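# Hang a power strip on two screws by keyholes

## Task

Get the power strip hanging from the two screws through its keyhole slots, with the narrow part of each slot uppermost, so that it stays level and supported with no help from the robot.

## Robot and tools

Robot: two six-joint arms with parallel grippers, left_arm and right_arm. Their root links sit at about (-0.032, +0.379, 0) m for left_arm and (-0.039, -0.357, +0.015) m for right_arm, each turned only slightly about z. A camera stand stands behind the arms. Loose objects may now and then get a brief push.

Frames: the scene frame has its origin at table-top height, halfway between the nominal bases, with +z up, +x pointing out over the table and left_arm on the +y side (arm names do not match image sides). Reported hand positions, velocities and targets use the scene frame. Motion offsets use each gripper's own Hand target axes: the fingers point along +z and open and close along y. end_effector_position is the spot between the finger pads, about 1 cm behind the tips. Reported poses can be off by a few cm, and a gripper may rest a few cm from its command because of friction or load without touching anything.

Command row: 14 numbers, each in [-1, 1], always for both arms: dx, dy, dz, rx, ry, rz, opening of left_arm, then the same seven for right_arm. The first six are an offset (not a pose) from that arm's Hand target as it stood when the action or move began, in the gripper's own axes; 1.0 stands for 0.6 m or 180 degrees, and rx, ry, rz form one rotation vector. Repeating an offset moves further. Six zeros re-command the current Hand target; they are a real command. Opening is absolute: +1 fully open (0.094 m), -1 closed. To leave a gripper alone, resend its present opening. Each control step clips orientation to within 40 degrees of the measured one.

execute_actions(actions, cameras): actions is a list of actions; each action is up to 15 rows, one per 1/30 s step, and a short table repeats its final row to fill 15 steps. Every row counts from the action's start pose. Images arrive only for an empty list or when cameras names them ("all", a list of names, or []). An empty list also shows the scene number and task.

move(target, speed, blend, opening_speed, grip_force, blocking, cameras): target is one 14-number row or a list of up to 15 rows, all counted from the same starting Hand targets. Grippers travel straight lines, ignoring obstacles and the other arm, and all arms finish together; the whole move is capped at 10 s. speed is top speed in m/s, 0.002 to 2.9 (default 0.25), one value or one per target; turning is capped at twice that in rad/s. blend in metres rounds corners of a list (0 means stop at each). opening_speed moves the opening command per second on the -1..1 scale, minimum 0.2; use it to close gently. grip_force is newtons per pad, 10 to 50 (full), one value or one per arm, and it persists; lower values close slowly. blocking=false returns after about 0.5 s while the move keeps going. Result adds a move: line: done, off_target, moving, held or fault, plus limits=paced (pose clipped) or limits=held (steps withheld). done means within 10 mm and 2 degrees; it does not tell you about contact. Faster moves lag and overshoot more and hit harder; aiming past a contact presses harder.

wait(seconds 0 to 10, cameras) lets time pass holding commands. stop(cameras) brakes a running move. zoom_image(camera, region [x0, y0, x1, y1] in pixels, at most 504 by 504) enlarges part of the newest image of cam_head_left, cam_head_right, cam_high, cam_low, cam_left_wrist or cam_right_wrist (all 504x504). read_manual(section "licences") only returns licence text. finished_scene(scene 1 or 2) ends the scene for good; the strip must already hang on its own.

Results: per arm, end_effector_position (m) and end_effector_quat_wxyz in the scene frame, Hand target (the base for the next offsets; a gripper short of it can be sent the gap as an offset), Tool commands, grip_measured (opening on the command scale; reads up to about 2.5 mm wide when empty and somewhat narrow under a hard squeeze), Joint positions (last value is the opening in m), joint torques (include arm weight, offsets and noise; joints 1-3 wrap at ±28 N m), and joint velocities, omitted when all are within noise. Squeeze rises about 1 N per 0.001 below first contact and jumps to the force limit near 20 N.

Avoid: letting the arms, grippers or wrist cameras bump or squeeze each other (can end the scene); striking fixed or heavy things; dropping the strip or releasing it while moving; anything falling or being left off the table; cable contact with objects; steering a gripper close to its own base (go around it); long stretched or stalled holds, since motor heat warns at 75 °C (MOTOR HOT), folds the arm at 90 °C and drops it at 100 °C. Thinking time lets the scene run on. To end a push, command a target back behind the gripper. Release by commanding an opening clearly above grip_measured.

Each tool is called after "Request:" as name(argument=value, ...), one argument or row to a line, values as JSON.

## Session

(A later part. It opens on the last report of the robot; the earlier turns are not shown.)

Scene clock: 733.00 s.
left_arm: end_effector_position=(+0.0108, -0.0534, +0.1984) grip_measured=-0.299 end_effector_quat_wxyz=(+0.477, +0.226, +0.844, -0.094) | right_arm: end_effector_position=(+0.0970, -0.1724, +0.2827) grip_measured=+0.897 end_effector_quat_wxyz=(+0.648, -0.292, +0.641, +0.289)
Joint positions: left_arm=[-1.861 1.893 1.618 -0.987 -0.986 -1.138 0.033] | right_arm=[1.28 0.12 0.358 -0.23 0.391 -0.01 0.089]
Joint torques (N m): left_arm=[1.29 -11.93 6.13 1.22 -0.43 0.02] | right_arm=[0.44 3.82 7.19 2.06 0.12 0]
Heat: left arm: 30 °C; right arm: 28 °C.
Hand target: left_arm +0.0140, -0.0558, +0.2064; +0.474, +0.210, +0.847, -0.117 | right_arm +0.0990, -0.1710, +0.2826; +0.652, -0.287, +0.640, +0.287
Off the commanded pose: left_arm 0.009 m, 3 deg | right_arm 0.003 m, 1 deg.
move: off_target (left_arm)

Request:
move(
  target=[-0.111,0.126,-0.0225,0,-0.178,0,-0.8, 0,0,0,0,0,-0.5,0.9],
  speed=0.2,
  cameras=["all"],
)

Scene clock: 742.83 s.
left_arm: end_effector_position=(+0.0569, -0.0118, +0.2723) grip_measured=-0.304 end_effector_quat_wxyz=(+0.680, +0.179, +0.681, -0.204) | right_arm: end_effector_position=(+0.0976, -0.1730, +0.2828) grip_measured=+0.897 end_effector_quat_wxyz=(+0.662, -0.659, +0.247, -0.257)
Joint positions: left_arm=[-1.823 1.525 0.819 0.73 -1.242 -0.012 0.033] | right_arm=[1.28 0.12 0.358 -0.229 0.396 -1.586 0.089]
Joint torques (N m): left_arm=[1.99 -7.15 5.79 1.55 -0.53 0.36] | right_arm=[0.5 3.84 7.19 2.06 0.09 0.02]
Heat: left arm: 30 °C; right arm: 29 °C.
Hand target: left_arm +0.0698, +0.0001, +0.2705; +0.689, +0.169, +0.684, -0.170 | right_arm +0.0990, -0.1710, +0.2826; +0.664, -0.655, +0.249, -0.258
Off the commanded pose: left_arm 0.018 m, 4 deg | right_arm 0.002 m, 1 deg.
move: off_target (left_arm)
camera_calibration:
cam_left_wrist: T_world_to_cam=[[-0.543757, -0.821327, 0.172484, -0.0316844], [-0.621512, 0.255981, -0.740403, 0.254964], [0.56396, -0.5098, -0.649656, 0.233102], [0, 0, 0, 1]] pos_world=[0.00977421, 0.0275462, 0.345677]
cam_right_wrist: T_world_to_cam=[[-0.145881, 0.056041, 0.987714, -0.262991], [0.140188, -0.987148, 0.0767142, -0.189754], [0.979319, 0.149657, 0.13615, -0.00727302], [0, 0, 0, 1]] pos_world=[-0.00464158, -0.171488, 0.275307]

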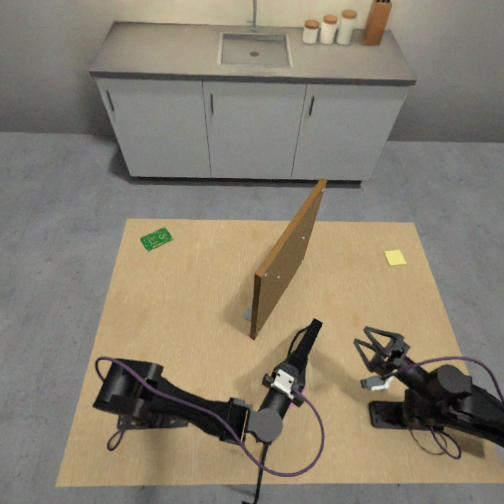

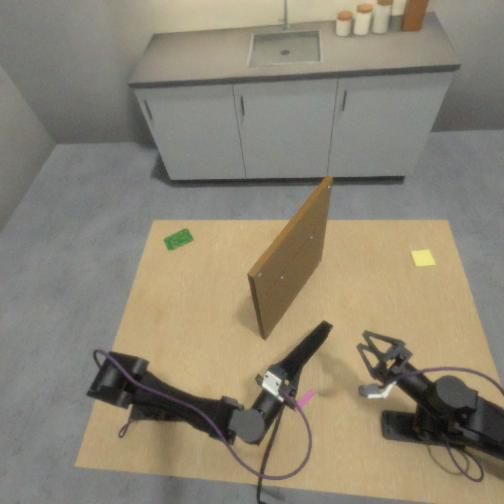

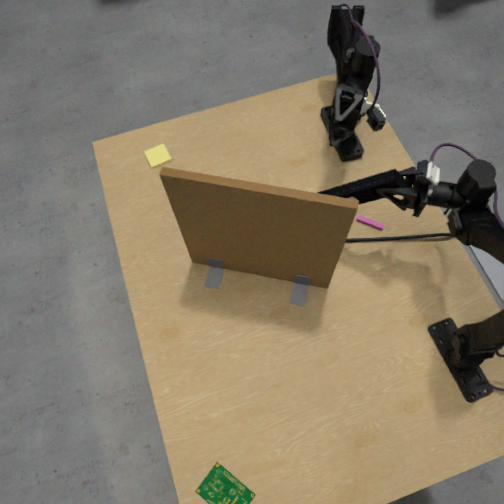

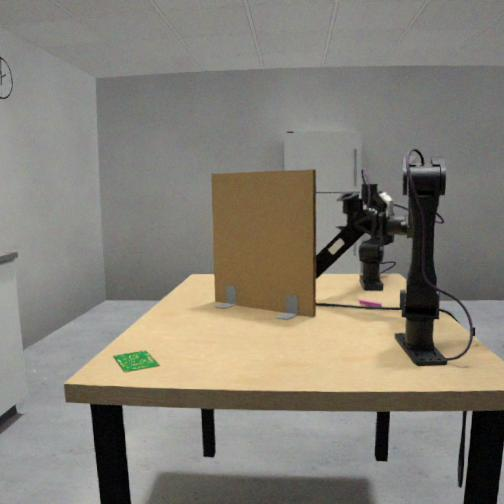

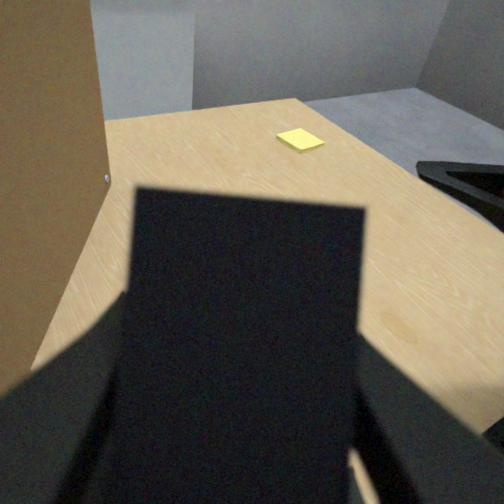

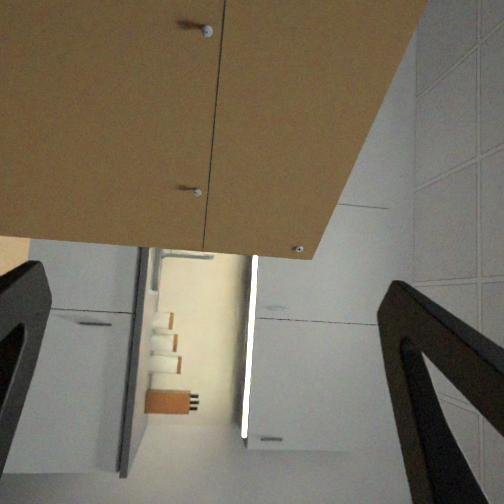

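Request:
move(
  target=[-0.083,0.068,0.058,0,0,0,-0.8, 0.005,0.12,0.09,-0.03,-0.049,0.263,0.9],
  speed=0.15,
  cameras=["all"],
)

Scene clock: 787.83 s.
left_arm: end_effector_position=(+0.1082, +0.0086, +0.3104) grip_measured=-0.304 end_effector_quat_wxyz=(+0.682, +0.177, +0.681, -0.201) | right_arm: end_effector_position=(+0.1389, -0.1320, +0.2113) grip_measured=+0.897 end_effector_quat_wxyz=(+0.693, -0.552, +0.456, +0.087)
Joint positions: left_arm=[-1.659 1.361 0.84 0.543 -1.086 -0.013 0.033] | right_arm=[0.767 0.52 0.092 0.403 -0.281 -0.762 0.089]
Joint torques (N m): left_arm=[2.24 -7.32 9.33 1.24 -0.42 0.41] | right_arm=[-0.73 1.29 7.83 2.08 -0.12 0.08]
Heat: left arm: 29 °C; right arm: 34 °C.
Hand target: left_arm +0.1193, +0.0202, +0.3205; +0.689, +0.169, +0.684, -0.170 | right_arm +0.1386, -0.1324, +0.2116; +0.698, -0.547, +0.452, +0.091
Off the commanded pose: left_arm 0.019 m, 4 deg | right_arm 0.001 m, 1 deg.
move: off_target (left_arm)
camera_calibration:
cam_left_wrist: T_world_to_cam=[[-0.538324, -0.825459, 0.169781, 0.00668629], [-0.620887, 0.252255, -0.742204, 0.310329], [0.56983, -0.504961, -0.648312, 0.238303], [0, 0, 0, 1]] pos_world=[0.0604865, 0.0475707, 0.383686]
cam_right_wrist: T_world_to_cam=[[0.515214, -0.361275, 0.777197, -0.291081], [0.136094, -0.860824, -0.490367, -0.0124875], [0.846187, 0.358416, -0.394342, 0.113973], [0, 0, 0, 1]] pos_world=[0.0552259, -0.15676, 0.265048]

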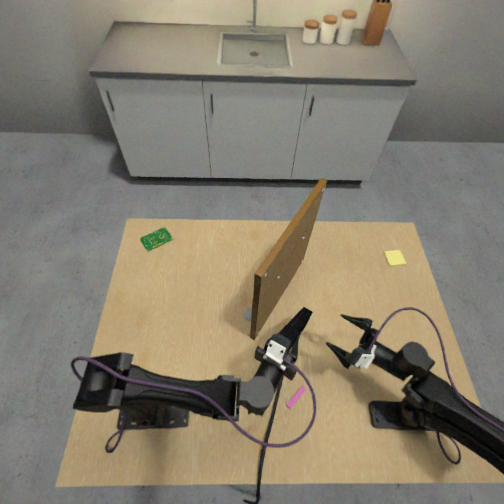

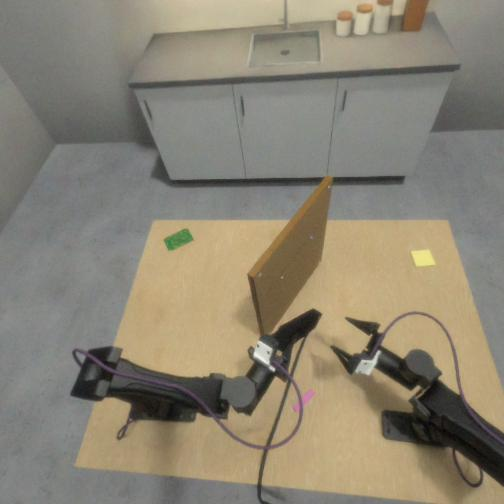

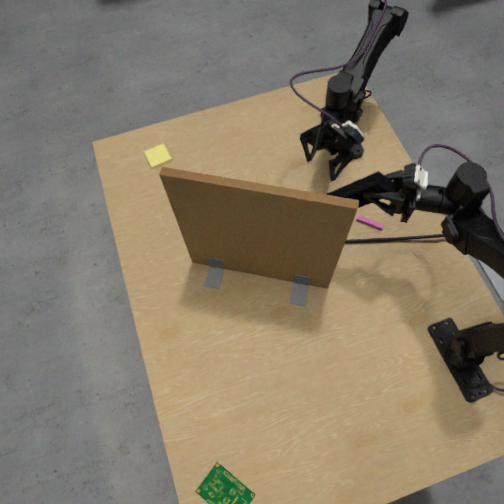

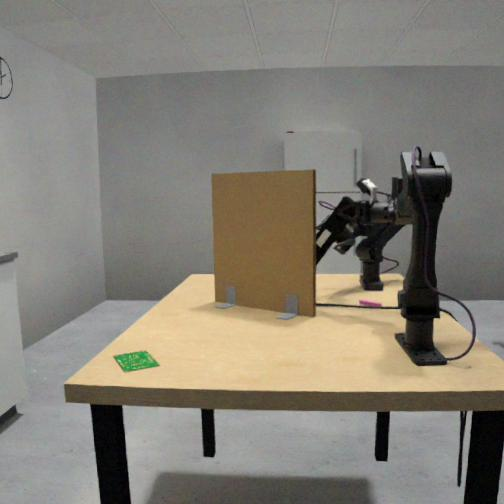

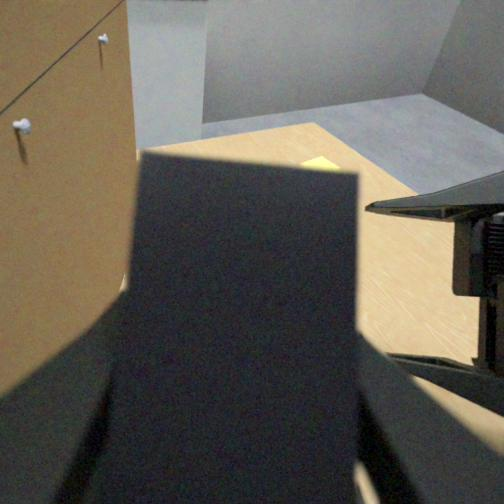

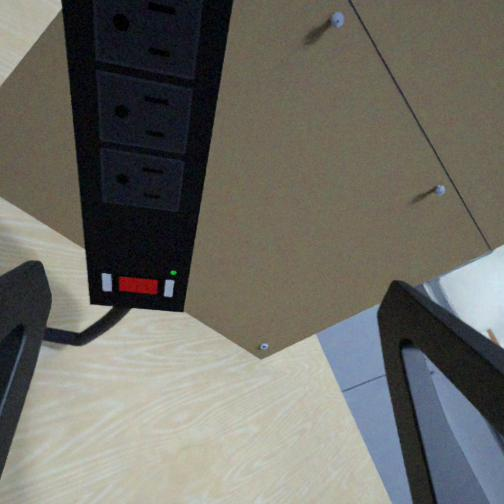

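Request:
move(
  target=[
    [0,0,0,0,0,0,-0.8, -0.05,0.052,0.04,0,0,0,1],
  ],
  speed=0.12,
  cameras=["cam_right_wrist"],
)

Scene clock: 813.43 s.
left_arm: end_effector_position=(+0.1082, +0.0086, +0.3104) grip_measured=-0.304 end_effector_quat_wxyz=(+0.682, +0.177, +0.681, -0.201) | right_arm: end_effector_position=(+0.1136, -0.0910, +0.1978) grip_measured=+0.997 end_effector_quat_wxyz=(+0.682, -0.562, +0.459, +0.088)
Joint positions: left_arm=[-1.659 1.361 0.84 0.543 -1.086 -0.013 0.033] | right_arm=[1.137 0.74 0.092 0.595 0.079 -0.754 0.094]
Joint torques (N m): left_arm=[2.14 -7.39 9.57 1.27 -0.42 0.38] | right_arm=[0.68 0.32 9.98 2.16 0.11 0.06]
Heat: left arm: 30 °C; right arm: 37 °C.
Hand target: left_arm +0.1193, +0.0202, +0.3205; +0.689, +0.169, +0.684, -0.170 | right_arm +0.1147, -0.0891, +0.2120; +0.698, -0.547, +0.453, +0.091
Off the commanded pose: left_arm 0.019 m, 4 deg | right_arm 0.014 m, 3 deg.
move: off_target (left_arm, right_arm)
camera_calibration:
cam_right_wrist: T_world_to_cam=[[0.528842, -0.335452, 0.779614, -0.252542], [0.138421, -0.872186, -0.469181, 0.0141715], [0.837356, 0.356038, -0.414815, 0.120194], [0, 0, 0, 1]] pos_world=[0.0309477, -0.115149, 0.253392]
Images, in order (width x height): cam_right_wrist 504x504.

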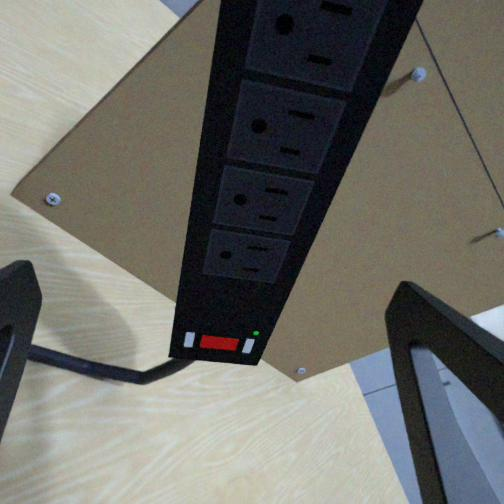

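Request:
move(
  target=[
    [0,0,0,0,0,0,-0.8, 0,-0.026,0.04,0,0,0.05,1],
  ],
  speed=0.08,
  cameras=["cam_right_wrist","cam_high"],
)

Scene clock: 827.43 s.
left_arm: end_effector_position=(+0.1082, +0.0086, +0.3104) grip_measured=-0.304 end_effector_quat_wxyz=(+0.682, +0.177, +0.681, -0.201) | right_arm: end_effector_position=(+0.1332, -0.0800, +0.1991) grip_measured=+0.997 end_effector_quat_wxyz=(+0.667, -0.528, +0.507, +0.137)
Joint positions: left_arm=[-1.659 1.361 0.84 0.543 -1.086 -0.013 0.033] | right_arm=[1.062 0.899 0.151 0.676 0.012 -0.601 0.094]
Joint torques (N m): left_arm=[1.98 -7.32 9.31 1.23 -0.44 0.36] | right_arm=[-0.72 -0.42 11.85 2.18 -0.11 0.11]
Heat: left arm: 30 °C; right arm: 36 °C.
Hand target: left_arm +0.1193, +0.0202, +0.3205; +0.689, +0.169, +0.684, -0.170 | right_arm +0.1372, -0.0747, +0.2224; +0.689, -0.510, +0.494, +0.146
Off the commanded pose: left_arm 0.019 m, 4 deg | right_arm 0.024 m, 4 deg.
move: off_target (left_arm, right_arm)
camera_calibration:
cam_right_wrist: T_world_to_cam=[[0.625586, -0.393805, 0.673468, -0.256613], [0.0520222, -0.840271, -0.539665, 0.0497475], [0.778419, 0.372642, -0.505175, 0.127597], [0, 0, 0, 1]] pos_world=[0.0586217, -0.106802, 0.264126]
Images, in order (width x height): cam_high 504x504, cam_right_wrist 504x504.

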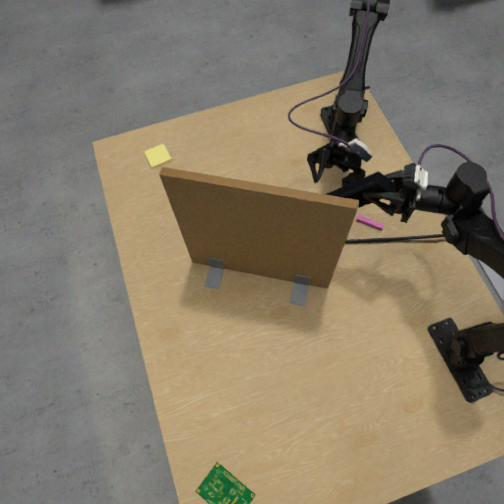

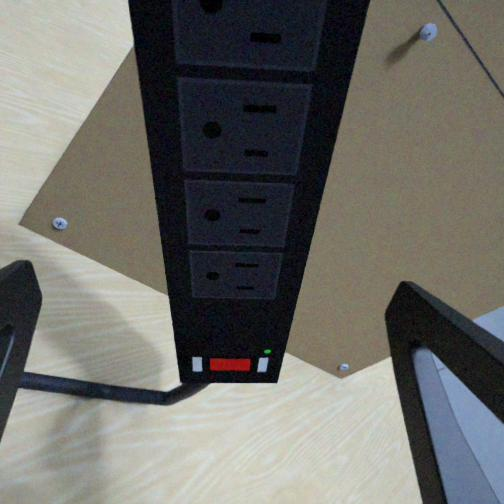

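Request:
move(
  target=[
    [0,0,0,0,0,0,-0.8, 0,-0.01,0.085,0,0,0,1],
  ],
  speed=0.06,
  cameras=["cam_right_wrist","cam_high","cam_head_right"],
)

Request:
zoom_image(
  camera="cam_head_right",
  region=[230, 280, 400, 450],
)

Scene clock: 837.83 s.
left_arm: end_effector_position=(+0.1082, +0.0086, +0.3104) grip_measured=-0.304 end_effector_quat_wxyz=(+0.682, +0.177, +0.681, -0.201) | right_arm: end_effector_position=(+0.1635, -0.0399, +0.2054) grip_measured=+0.997 end_effector_quat_wxyz=(+0.669, -0.526, +0.507, +0.139)
Joint positions: left_arm=[-1.659 1.361 0.84 0.543 -1.086 -0.013 0.033] | right_arm=[1.037 1.226 0.3 0.86 -0.013 -0.601 0.094]
Joint torques (N m): left_arm=[2.13 -7.42 9.48 1.25 -0.41 0.4] | right_arm=[-0.76 -2.22 11.04 2.17 -0.11 0.08]
Heat: left arm: 30 °C; right arm: 38 °C.
Hand target: left_arm +0.1193, +0.0202, +0.3205; +0.689, +0.169, +0.684, -0.170 | right_arm +0.1686, -0.0342, +0.2253; +0.689, -0.510, +0.494, +0.146
Off the commanded pose: left_arm 0.019 m, 4 deg | right_arm 0.021 m, 3 deg.
move: off_target (left_arm, right_arm)
camera_calibration:
cam_right_wrist: T_world_to_cam=[[0.624834, -0.398251, 0.67155, -0.263691], [0.0525244, -0.836736, -0.545082, 0.0864723], [0.778989, 0.375859, -0.501903, 0.0916585], [0, 0, 0, 1]] pos_world=[0.0888201, -0.0671112, 0.27022]
Images, in order (width x height): cam_head_right 504x504, cam_high 504x504, cam_right_wrist 504x504.

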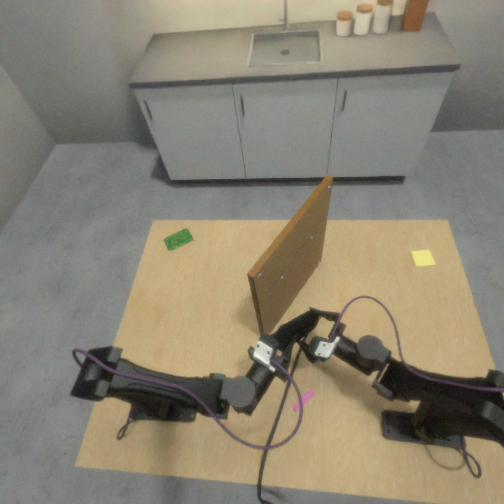

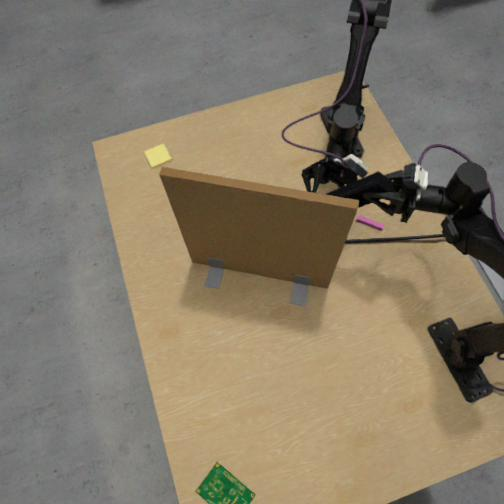

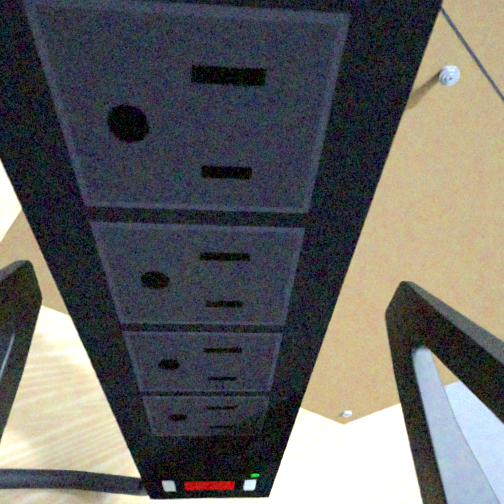

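Scaled by 2.965 from the camera's 504x504 image, which has a finer 720x720 frame.

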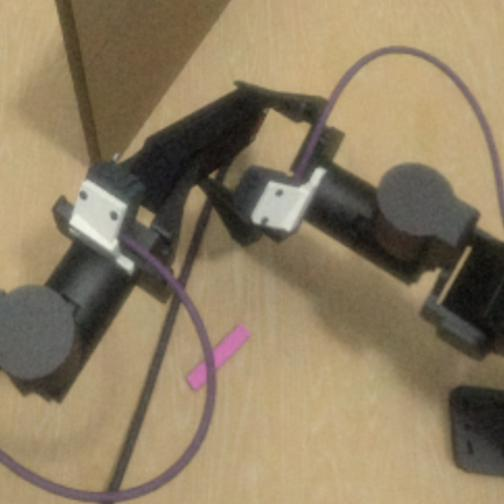

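Request:
move(
  target=[0,0,0,0,0,0,-0.8, 0,0,0,0,0,0,-0.5],
  opening_speed=0.5,
  cameras=["cam_right_wrist","cam_left_wrist","cam_head_left"],
)

Scene clock: 847.40 s.
left_arm: end_effector_position=(+0.1092, +0.0086, +0.3119) grip_measured=-0.304 end_effector_quat_wxyz=(+0.682, +0.174, +0.681, -0.203) | right_arm: end_effector_position=(+0.1613, -0.0383, +0.2049) grip_measured=+0.098 end_effector_quat_wxyz=(+0.668, -0.530, +0.502, +0.143)
Joint positions: left_arm=[-1.656 1.361 0.844 0.543 -1.085 -0.016 0.033] | right_arm=[1.037 1.228 0.3 0.861 -0.028 -0.604 0.052]
Joint torques (N m): left_arm=[1.57 -7.5 9.02 1.24 -0.38 0.35] | right_arm=[-0.75 -2.39 11.03 2.15 0.04 0.11]
Heat: left arm: 30 °C; right arm: 38 °C.
Hand target: left_arm +0.1193, +0.0202, +0.3205; +0.689, +0.169, +0.684, -0.170 | right_arm +0.1686, -0.0342, +0.2254; +0.689, -0.510, +0.494, +0.146
Off the commanded pose: left_arm 0.018 m, 4 deg | right_arm 0.022 m, 3 deg.
move: off_target (left_arm, right_arm)
camera_calibration:
cam_left_wrist: T_world_to_cam=[[-0.536494, -0.825425, 0.175635, 0.0049404], [-0.622506, 0.246559, -0.742762, 0.312491], [0.56979, -0.507821, -0.64611, 0.237965], [0, 0, 0, 1]] pos_world=[0.0615884, 0.0478738, 0.38499]
cam_right_wrist: T_world_to_cam=[[0.630074, -0.387153, 0.673141, -0.262024], [0.0660903, -0.836971, -0.543242, 0.0850334], [0.773717, 0.386771, -0.501767, 0.0937615], [0, 0, 0, 1]] pos_world=[0.0869296, -0.0665371, 0.269619]
Images, in order (width x height): cam_head_left 504x504, cam_left_wrist 504x504, cam_right_wrist 504x504.

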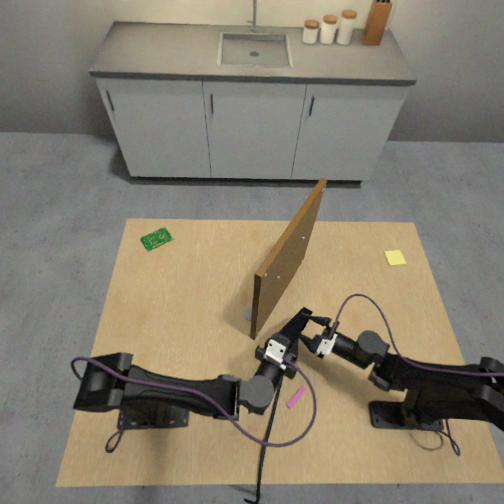

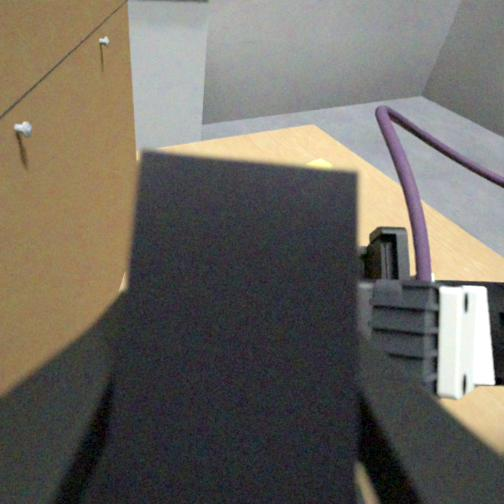

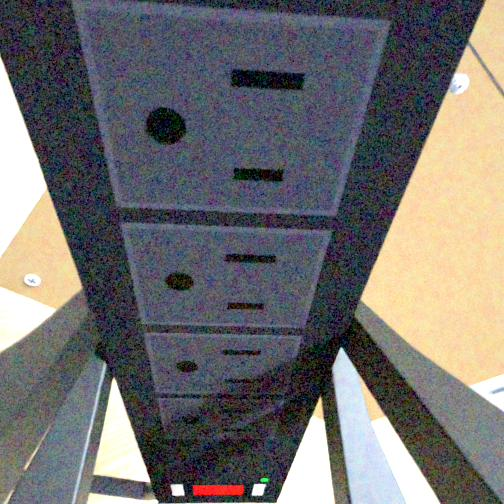

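Request:
move(
  target=[
    [0,0,0,0,0,0,-0.1, 0,0,0,0,0,0,-0.5],
    [0,0,-0.25,0,0,0,-0.1, 0,0,0,0,0,0,-0.5],
  ],
  opening_speed=0.3,
  speed=0.12,
  cameras=["cam_right_wrist","cam_left_wrist","cam_head_left","cam_head_right"],
)

Scene clock: 865.10 s.
left_arm: end_effector_position=(-0.0146, +0.0845, +0.3196) grip_measured=-0.102 end_effector_quat_wxyz=(+0.673, +0.217, +0.672, -0.220) | right_arm: end_effector_position=(+0.1592, -0.0370, +0.2065) grip_measured=+0.081 end_effector_quat_wxyz=(+0.669, -0.531, +0.499, +0.150)
Joint positions: left_arm=[-2.207 1.14 0.721 0.502 -1.547 0.079 0.042] | right_arm=[1.037 1.228 0.3 0.868 -0.042 -0.599 0.051]
Joint torques (N m): left_arm=[-0.65 -4.48 6.27 1.3 -0.09 0.05] | right_arm=[-0.73 -2.36 11.03 2.09 0.19 0.07]
Heat: left arm: 30 °C; right arm: 39 °C.
Hand target: left_arm -0.0135, +0.0900, +0.3193; +0.689, +0.169, +0.684, -0.170 | right_arm +0.1686, -0.0342, +0.2253; +0.689, -0.510, +0.494, +0.146
Off the commanded pose: left_arm 0.006 m, 8 deg | right_arm 0.021 m, 3 deg.
joint sent to its limit (left arm) — joint 5 (wrist yaw), lower limit. The joint targets are off in orientation, not in position.
move: off_target (left_arm, right_arm)
camera_calibration:
cam_left_wrist: T_world_to_cam=[[-0.609545, -0.780133, 0.140877, 0.00606234], [-0.588772, 0.326503, -0.739421, 0.215176], [0.53085, -0.533655, -0.65834, 0.357595], [0, 0, 0, 1]] pos_world=[-0.0594443, 0.125306, 0.393671]
cam_right_wrist: T_world_to_cam=[[0.636266, -0.384367, 0.668901, -0.261315], [0.0764746, -0.831352, -0.550459, 0.0871986], [0.76767, 0.401392, -0.499566, 0.0967282], [0, 0, 0, 1]] pos_world=[0.0853418, -0.0667742, 0.271115]
Images, in order (width x height): cam_head_left 504x504, cam_head_right 504x504, cam_left_wrist 504x504, cam_right_wrist 504x504.

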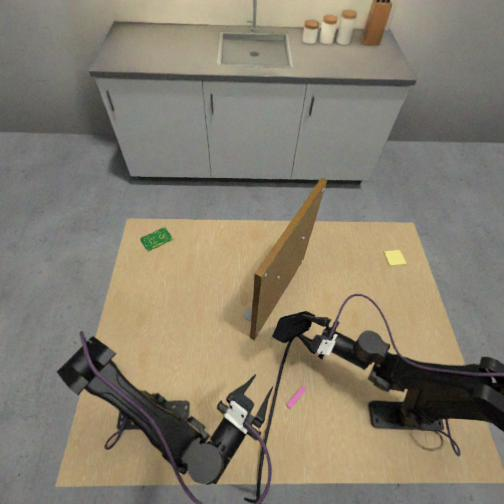

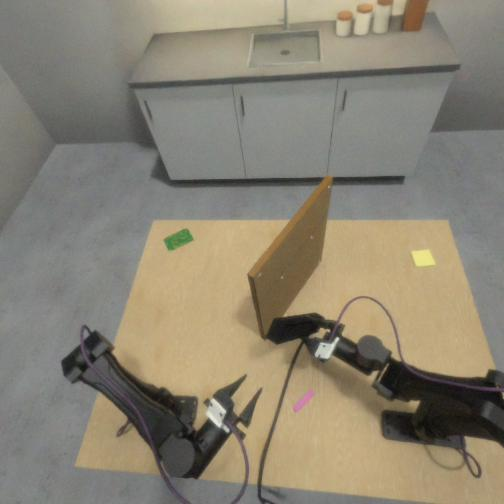

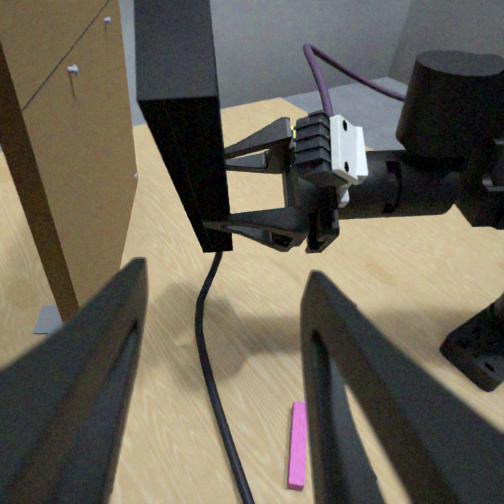

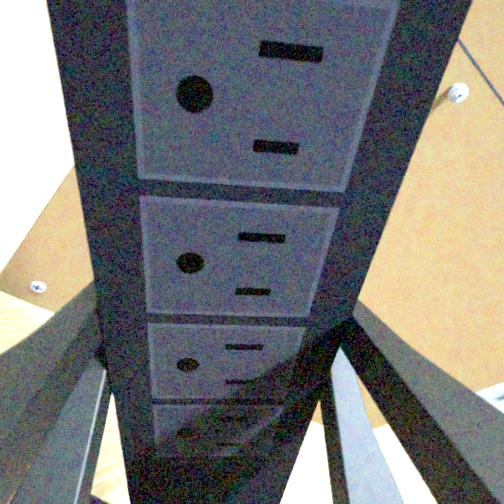

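Request:
move(
  target=[
    [0,0.2,0,-0.15,0,0,0, 0,0,0,0,0,0,-0.5],
    [0,0.4,0.03,-0.33,0,0,0, 0,0,0,0,0,0,-0.5],
  ],
  speed=0.25,
  grip_force=50,
)

Request:
move(
  target=[
    [0,0,0,0,0,0,0, 0,0,-0.03,0,0,-0.155,-0.6],
    [0,0,0,0,0,0,0, 0,0,-0.06,0,0,-0.31,-0.6],
  ],
  speed=0.15,
  cameras=["all"],
)

Scene clock: 888.80 s.
left_arm: end_effector_position=(+0.1295, +0.2865, +0.3236) grip_measured=-0.002 end_effector_quat_wxyz=(+0.702, +0.109, +0.695, -0.111) | right_arm: end_effector_position=(+0.1592, -0.0370, +0.2065) grip_measured=+0.081 end_effector_quat_wxyz=(+0.669, -0.531, +0.499, +0.150)
Joint positions: left_arm=[-1.904 0.163 0.404 0.428 -1.556 0.669 0.047] | right_arm=[1.037 1.228 0.3 0.868 -0.042 -0.599 0.051]
Joint torques (N m): left_arm=[0.69 2.56 5.34 0.87 0.33 -0.01] | right_arm=[-0.73 -2.36 11.04 2.09 0.19 0.07]
Heat: left arm: 29 °C; right arm: 38 °C.
Hand target: left_arm +0.1142, +0.2940, +0.3197; +0.697, -0.137, +0.692, +0.133 | right_arm +0.1686, -0.0342, +0.2253; +0.689, -0.510, +0.494, +0.146
Off the commanded pose: left_arm 0.017 m, 50 deg; orientation clipped | right_arm 0.021 m, 3 deg.
joint sent to its limit (left arm) — joint 5 (wrist yaw), lower limit. The joint targets are off in position and orientation.
move: off_target (left_arm, right_arm); limits=paced

Scene clock: 893.30 s.
left_arm: end_effector_position=(+0.1295, +0.2865, +0.3236) grip_measured=-0.002 end_effector_quat_wxyz=(+0.702, +0.109, +0.695, -0.111) | right_arm: end_effector_position=(+0.1304, -0.0564, +0.1876) grip_measured=+0.080 end_effector_quat_wxyz=(-0.636, +0.734, -0.199, +0.131)
Joint positions: left_arm=[-1.904 0.163 0.404 0.428 -1.556 0.669 0.047] | right_arm=[1.048 1.025 0.233 0.635 -0.096 -1.524 0.051]
Joint torques (N m): left_arm=[0.77 2.78 5.49 0.87 0.36 -0.06] | right_arm=[-1.74 -4.25 8.59 2.87 0.77 -0.34]
Heat: left arm: 29 °C; right arm: 39 °C.
Hand target: left_arm +0.1142, +0.2940, +0.3197; +0.697, -0.137, +0.692, +0.133 | right_arm +0.1494, -0.0646, +0.2257; -0.677, +0.682, -0.198, +0.194
Off the commanded pose: left_arm 0.017 m, 40 deg | right_arm 0.043 m, 10 deg.
joint sent to its limit (left arm) — joint 5 (wrist yaw), lower limit. The joint targets are off in position and orientation.
move: off_target (left_arm, right_arm)
camera_calibration:
cam_left_wrist: T_world_to_cam=[[-0.338038, -0.930846, 0.138767, 0.259609], [-0.655622, 0.127131, -0.74431, 0.304326], [0.675196, -0.342584, -0.653258, 0.316428], [0, 0, 0, 1]] pos_world=[0.0736296, 0.31137, 0.397197]
cam_right_wrist: T_world_to_cam=[[-0.0165397, 0.12938, 0.991457, -0.184175], [0.399658, -0.908079, 0.125167, -0.110418], [0.916515, 0.398314, -0.0366885, 0.010731], [0, 0, 0, 1]] pos_world=[0.0312479, -0.0807136, 0.196816]

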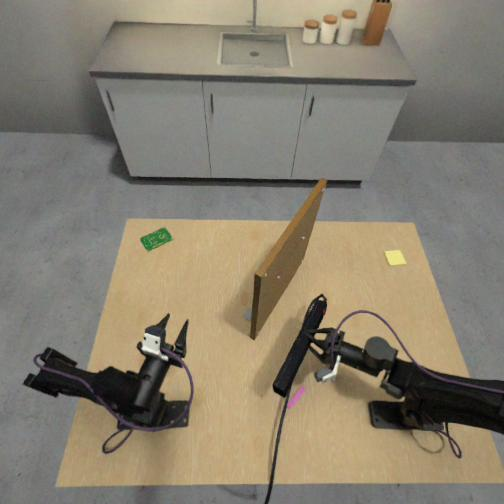

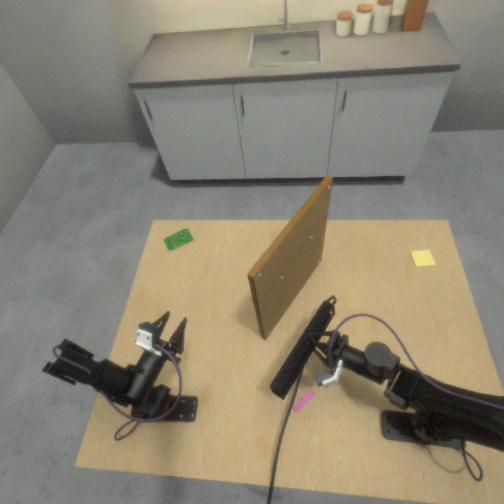

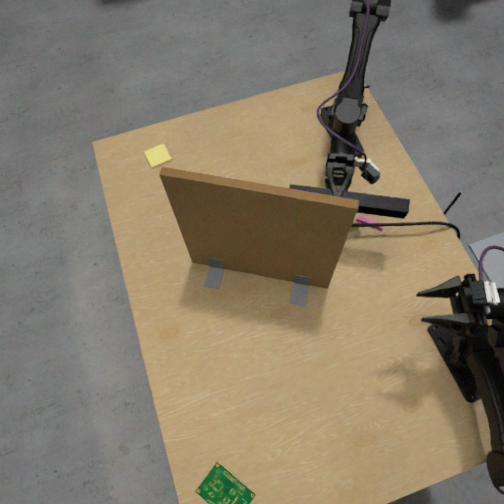

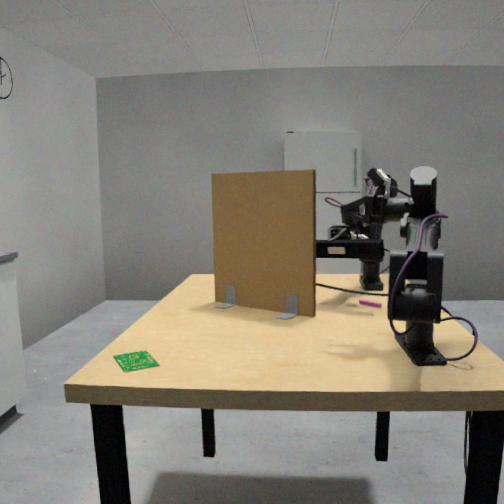

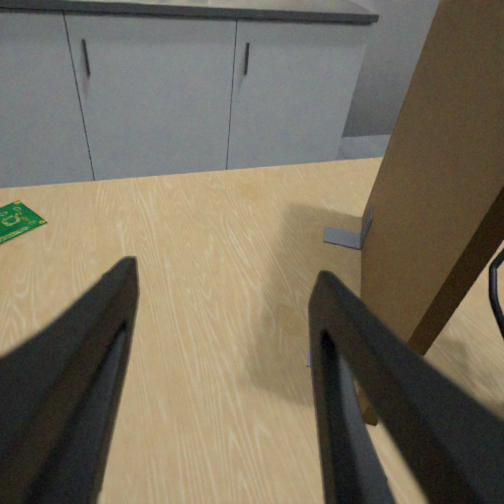

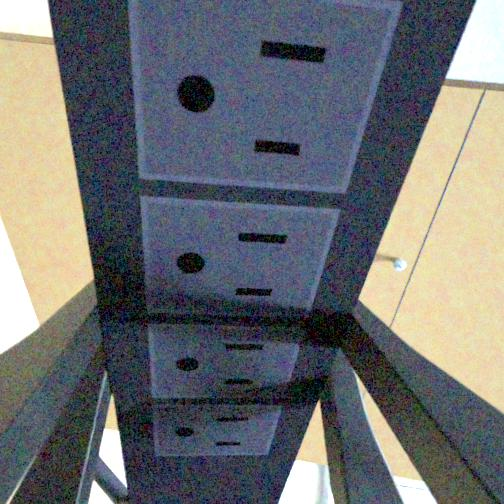

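Request:
move(
  target=[
    [0,0,0,0,0,0,0, 0.1,-0.12,0.0,0.05,0.015,-0.02,-0.6],
    [0,0,0,0,0,0,0, 0.266,-0.137,0.09,0.05,0.015,-0.02,-0.6],
  ],
  speed=0.12,
  cameras=["all"],
)

Request:
zoom_image(
  camera="cam_head_left",
  region=[230, 170, 400, 340],
)

Request:
zoom_image(
  camera="cam_head_right",
  region=[230, 170, 400, 340],
)

Scene clock: 926.63 s.
left_arm: end_effector_position=(+0.1295, +0.2865, +0.3236) grip_measured=-0.002 end_effector_quat_wxyz=(+0.702, +0.109, +0.695, -0.111) | right_arm: end_effector_position=(+0.2964, -0.1001, +0.2536) grip_measured=+0.080 end_effector_quat_wxyz=(+0.681, -0.675, +0.222, -0.177)
Joint positions: left_arm=[-1.904 0.163 0.404 0.428 -1.556 0.669 0.047] | right_arm=[0.458 1.411 0.593 0.806 -0.582 -1.513 0.051]
Joint torques (N m): left_arm=[0.8 2.89 5.29 0.9 0.33 -0.05] | right_arm=[-1.7 -4.79 13.79 2.92 0.2 -0.23]
Heat: left arm: 29 °C; right arm: 49 °C.
Hand target: left_arm +0.1142, +0.2940, +0.3197; +0.697, -0.137, +0.692, +0.133 | right_arm +0.3139, -0.1035, +0.3068; +0.717, -0.628, +0.177, -0.246
Off the commanded pose: left_arm 0.017 m, 40 deg | right_arm 0.056 m, 12 deg.
joint sent to its limit (left arm) — joint 5 (wrist yaw), lower limit. The joint targets are off in position and orientation.
move: off_target (left_arm, right_arm)
camera_calibration:
cam_left_wrist: T_world_to_cam=[[-0.338038, -0.930846, 0.138767, 0.259609], [-0.655622, 0.127131, -0.74431, 0.304326], [0.675196, -0.342584, -0.653258, 0.316428], [0, 0, 0, 1]] pos_world=[0.0736296, 0.31137, 0.397197]
cam_right_wrist: T_world_to_cam=[[-0.0807187, 0.00664494, 0.996715, -0.235947], [0.295445, -0.954879, 0.0302925, -0.174355], [0.951944, 0.296919, 0.0751134, -0.170619], [0, 0, 0, 1]] pos_world=[0.194886, -0.11426, 0.25327]

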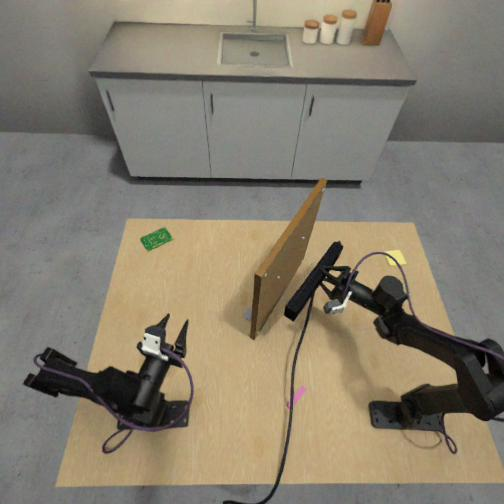

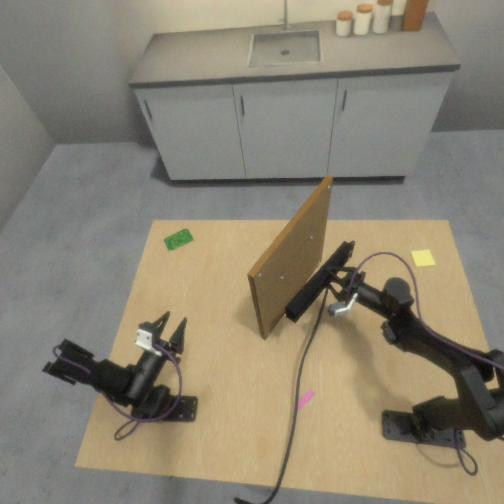

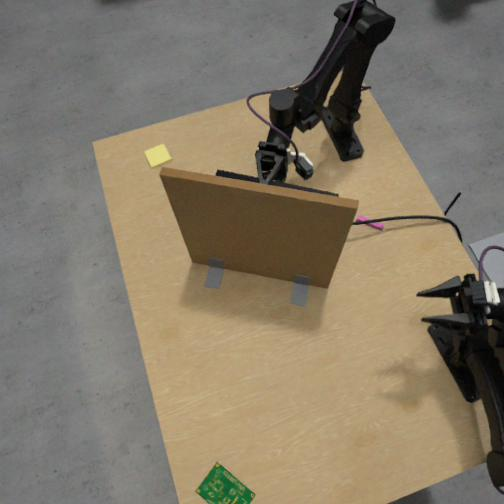

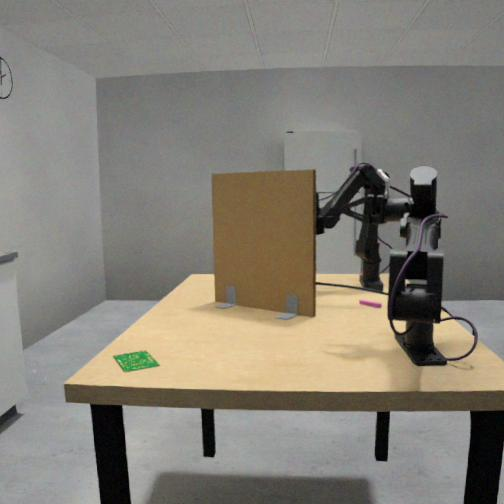

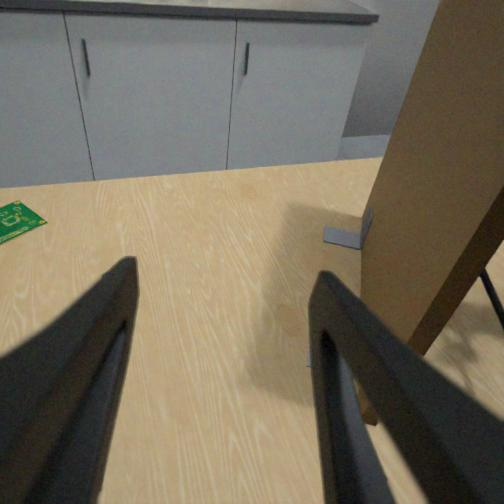

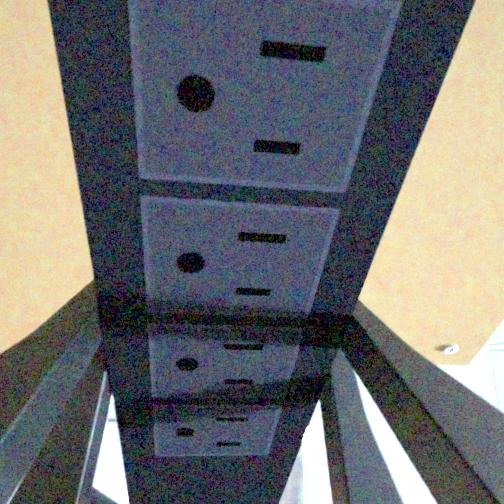

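Scaled by 2.965 from the camera's 504x504 image, which has a finer 720x720 frame.

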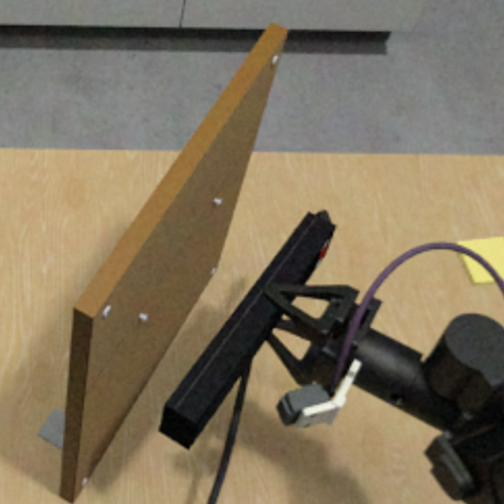

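Scaled by 2.965 from the camera's 504x504 image, which has a finer 720x720 frame.

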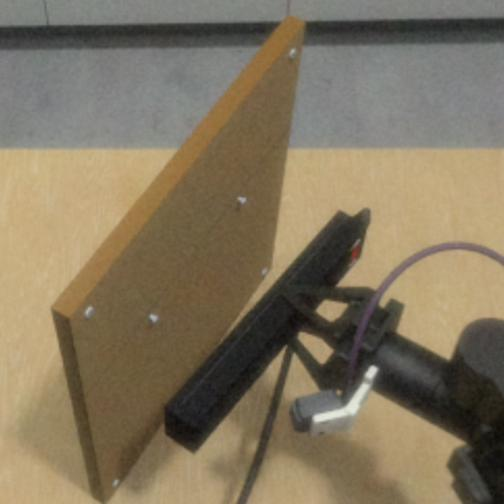

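Request:
move(
  target=[0,0,0,0,0,0,0, 0.01,-0.072,0.055,0,-0.011,-0.02,-0.6],
  speed=0.08,
  cameras=["cam_head_left","cam_head_right","cam_right_wrist"],
)

Request:
zoom_image(
  camera="cam_head_left",
  region=[260, 200, 360, 300],
)

Request:
zoom_image(
  camera="cam_head_right",
  region=[260, 200, 360, 300],
)

Scene clock: 966.37 s.
left_arm: end_effector_position=(+0.1295, +0.2865, +0.3236) grip_measured=-0.002 end_effector_quat_wxyz=(+0.702, +0.109, +0.695, -0.111) | right_arm: end_effector_position=(+0.3195, -0.0831, +0.3068) grip_measured=+0.080 end_effector_quat_wxyz=(+0.687, -0.676, +0.185, -0.193)
Joint positions: left_arm=[-1.904 0.163 0.404 0.428 -1.556 0.669 0.047] | right_arm=[0.463 1.442 0.825 0.639 -0.609 -1.565 0.051]
Joint torques (N m): left_arm=[0.69 2.66 5.18 0.94 0.36 0.03] | right_arm=[-0.28 -5.68 14.38 2.55 0.32 -0.26]
Heat: left arm: 29 °C; right arm: 53 °C.
Hand target: left_arm +0.1142, +0.2940, +0.3197; +0.697, -0.137, +0.692, +0.133 | right_arm +0.3317, -0.0839, +0.3547; +0.712, -0.637, +0.144, -0.257
Off the commanded pose: left_arm 0.017 m, 40 deg | right_arm 0.049 m, 10 deg.
joint sent to its limit (left arm) — joint 5 (wrist yaw), lower limit. The joint targets are off in position and orientation.
move: off_target (left_arm, right_arm)
camera_calibration:
cam_right_wrist: T_world_to_cam=[[-0.154563, 0.0170998, 0.987835, -0.259921], [0.321669, -0.944501, 0.0666799, -0.18529], [0.934152, 0.328062, 0.140484, -0.213445], [0, 0, 0, 1]] pos_world=[0.218818, -0.100539, 0.299099]
Images, in order (width x height): cam_head_left 504x504, cam_head_right 504x504, cam_right_wrist 504x504.

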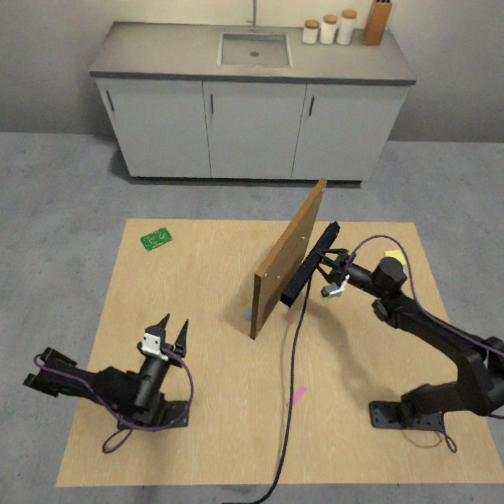

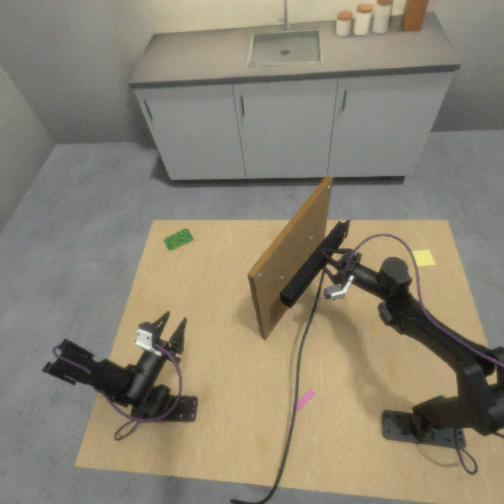

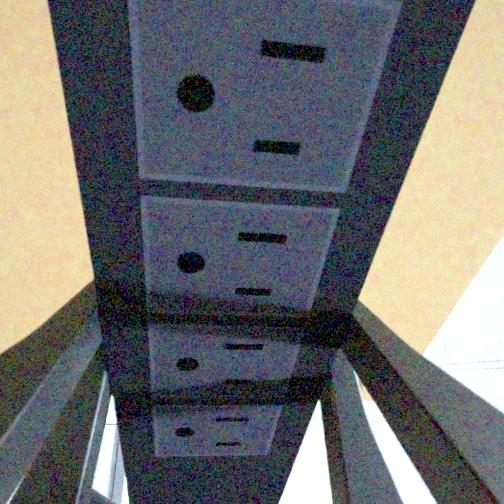

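Scaled by 5.040 from the camera's 504x504 image, which has a finer 720x720 frame.

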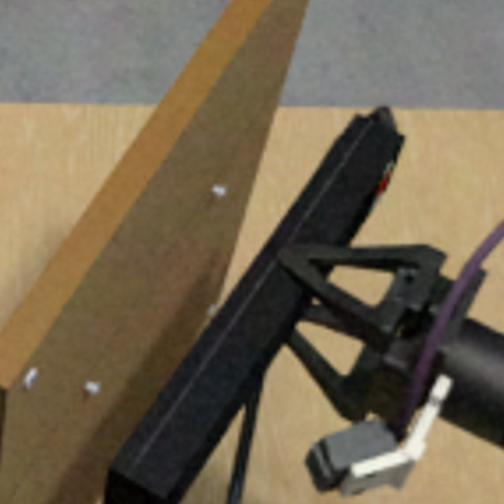

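Scaled by 5.040 from the camera's 504x504 image, which has a finer 720x720 frame.

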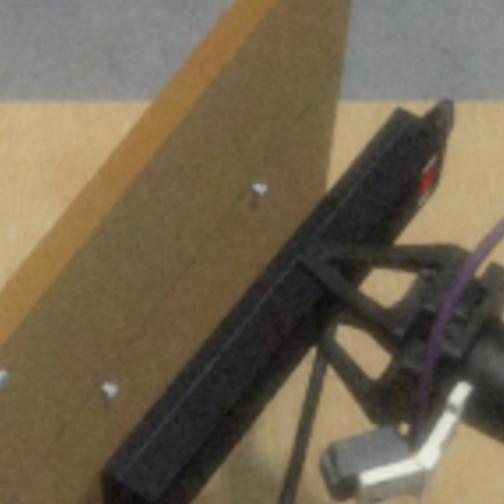

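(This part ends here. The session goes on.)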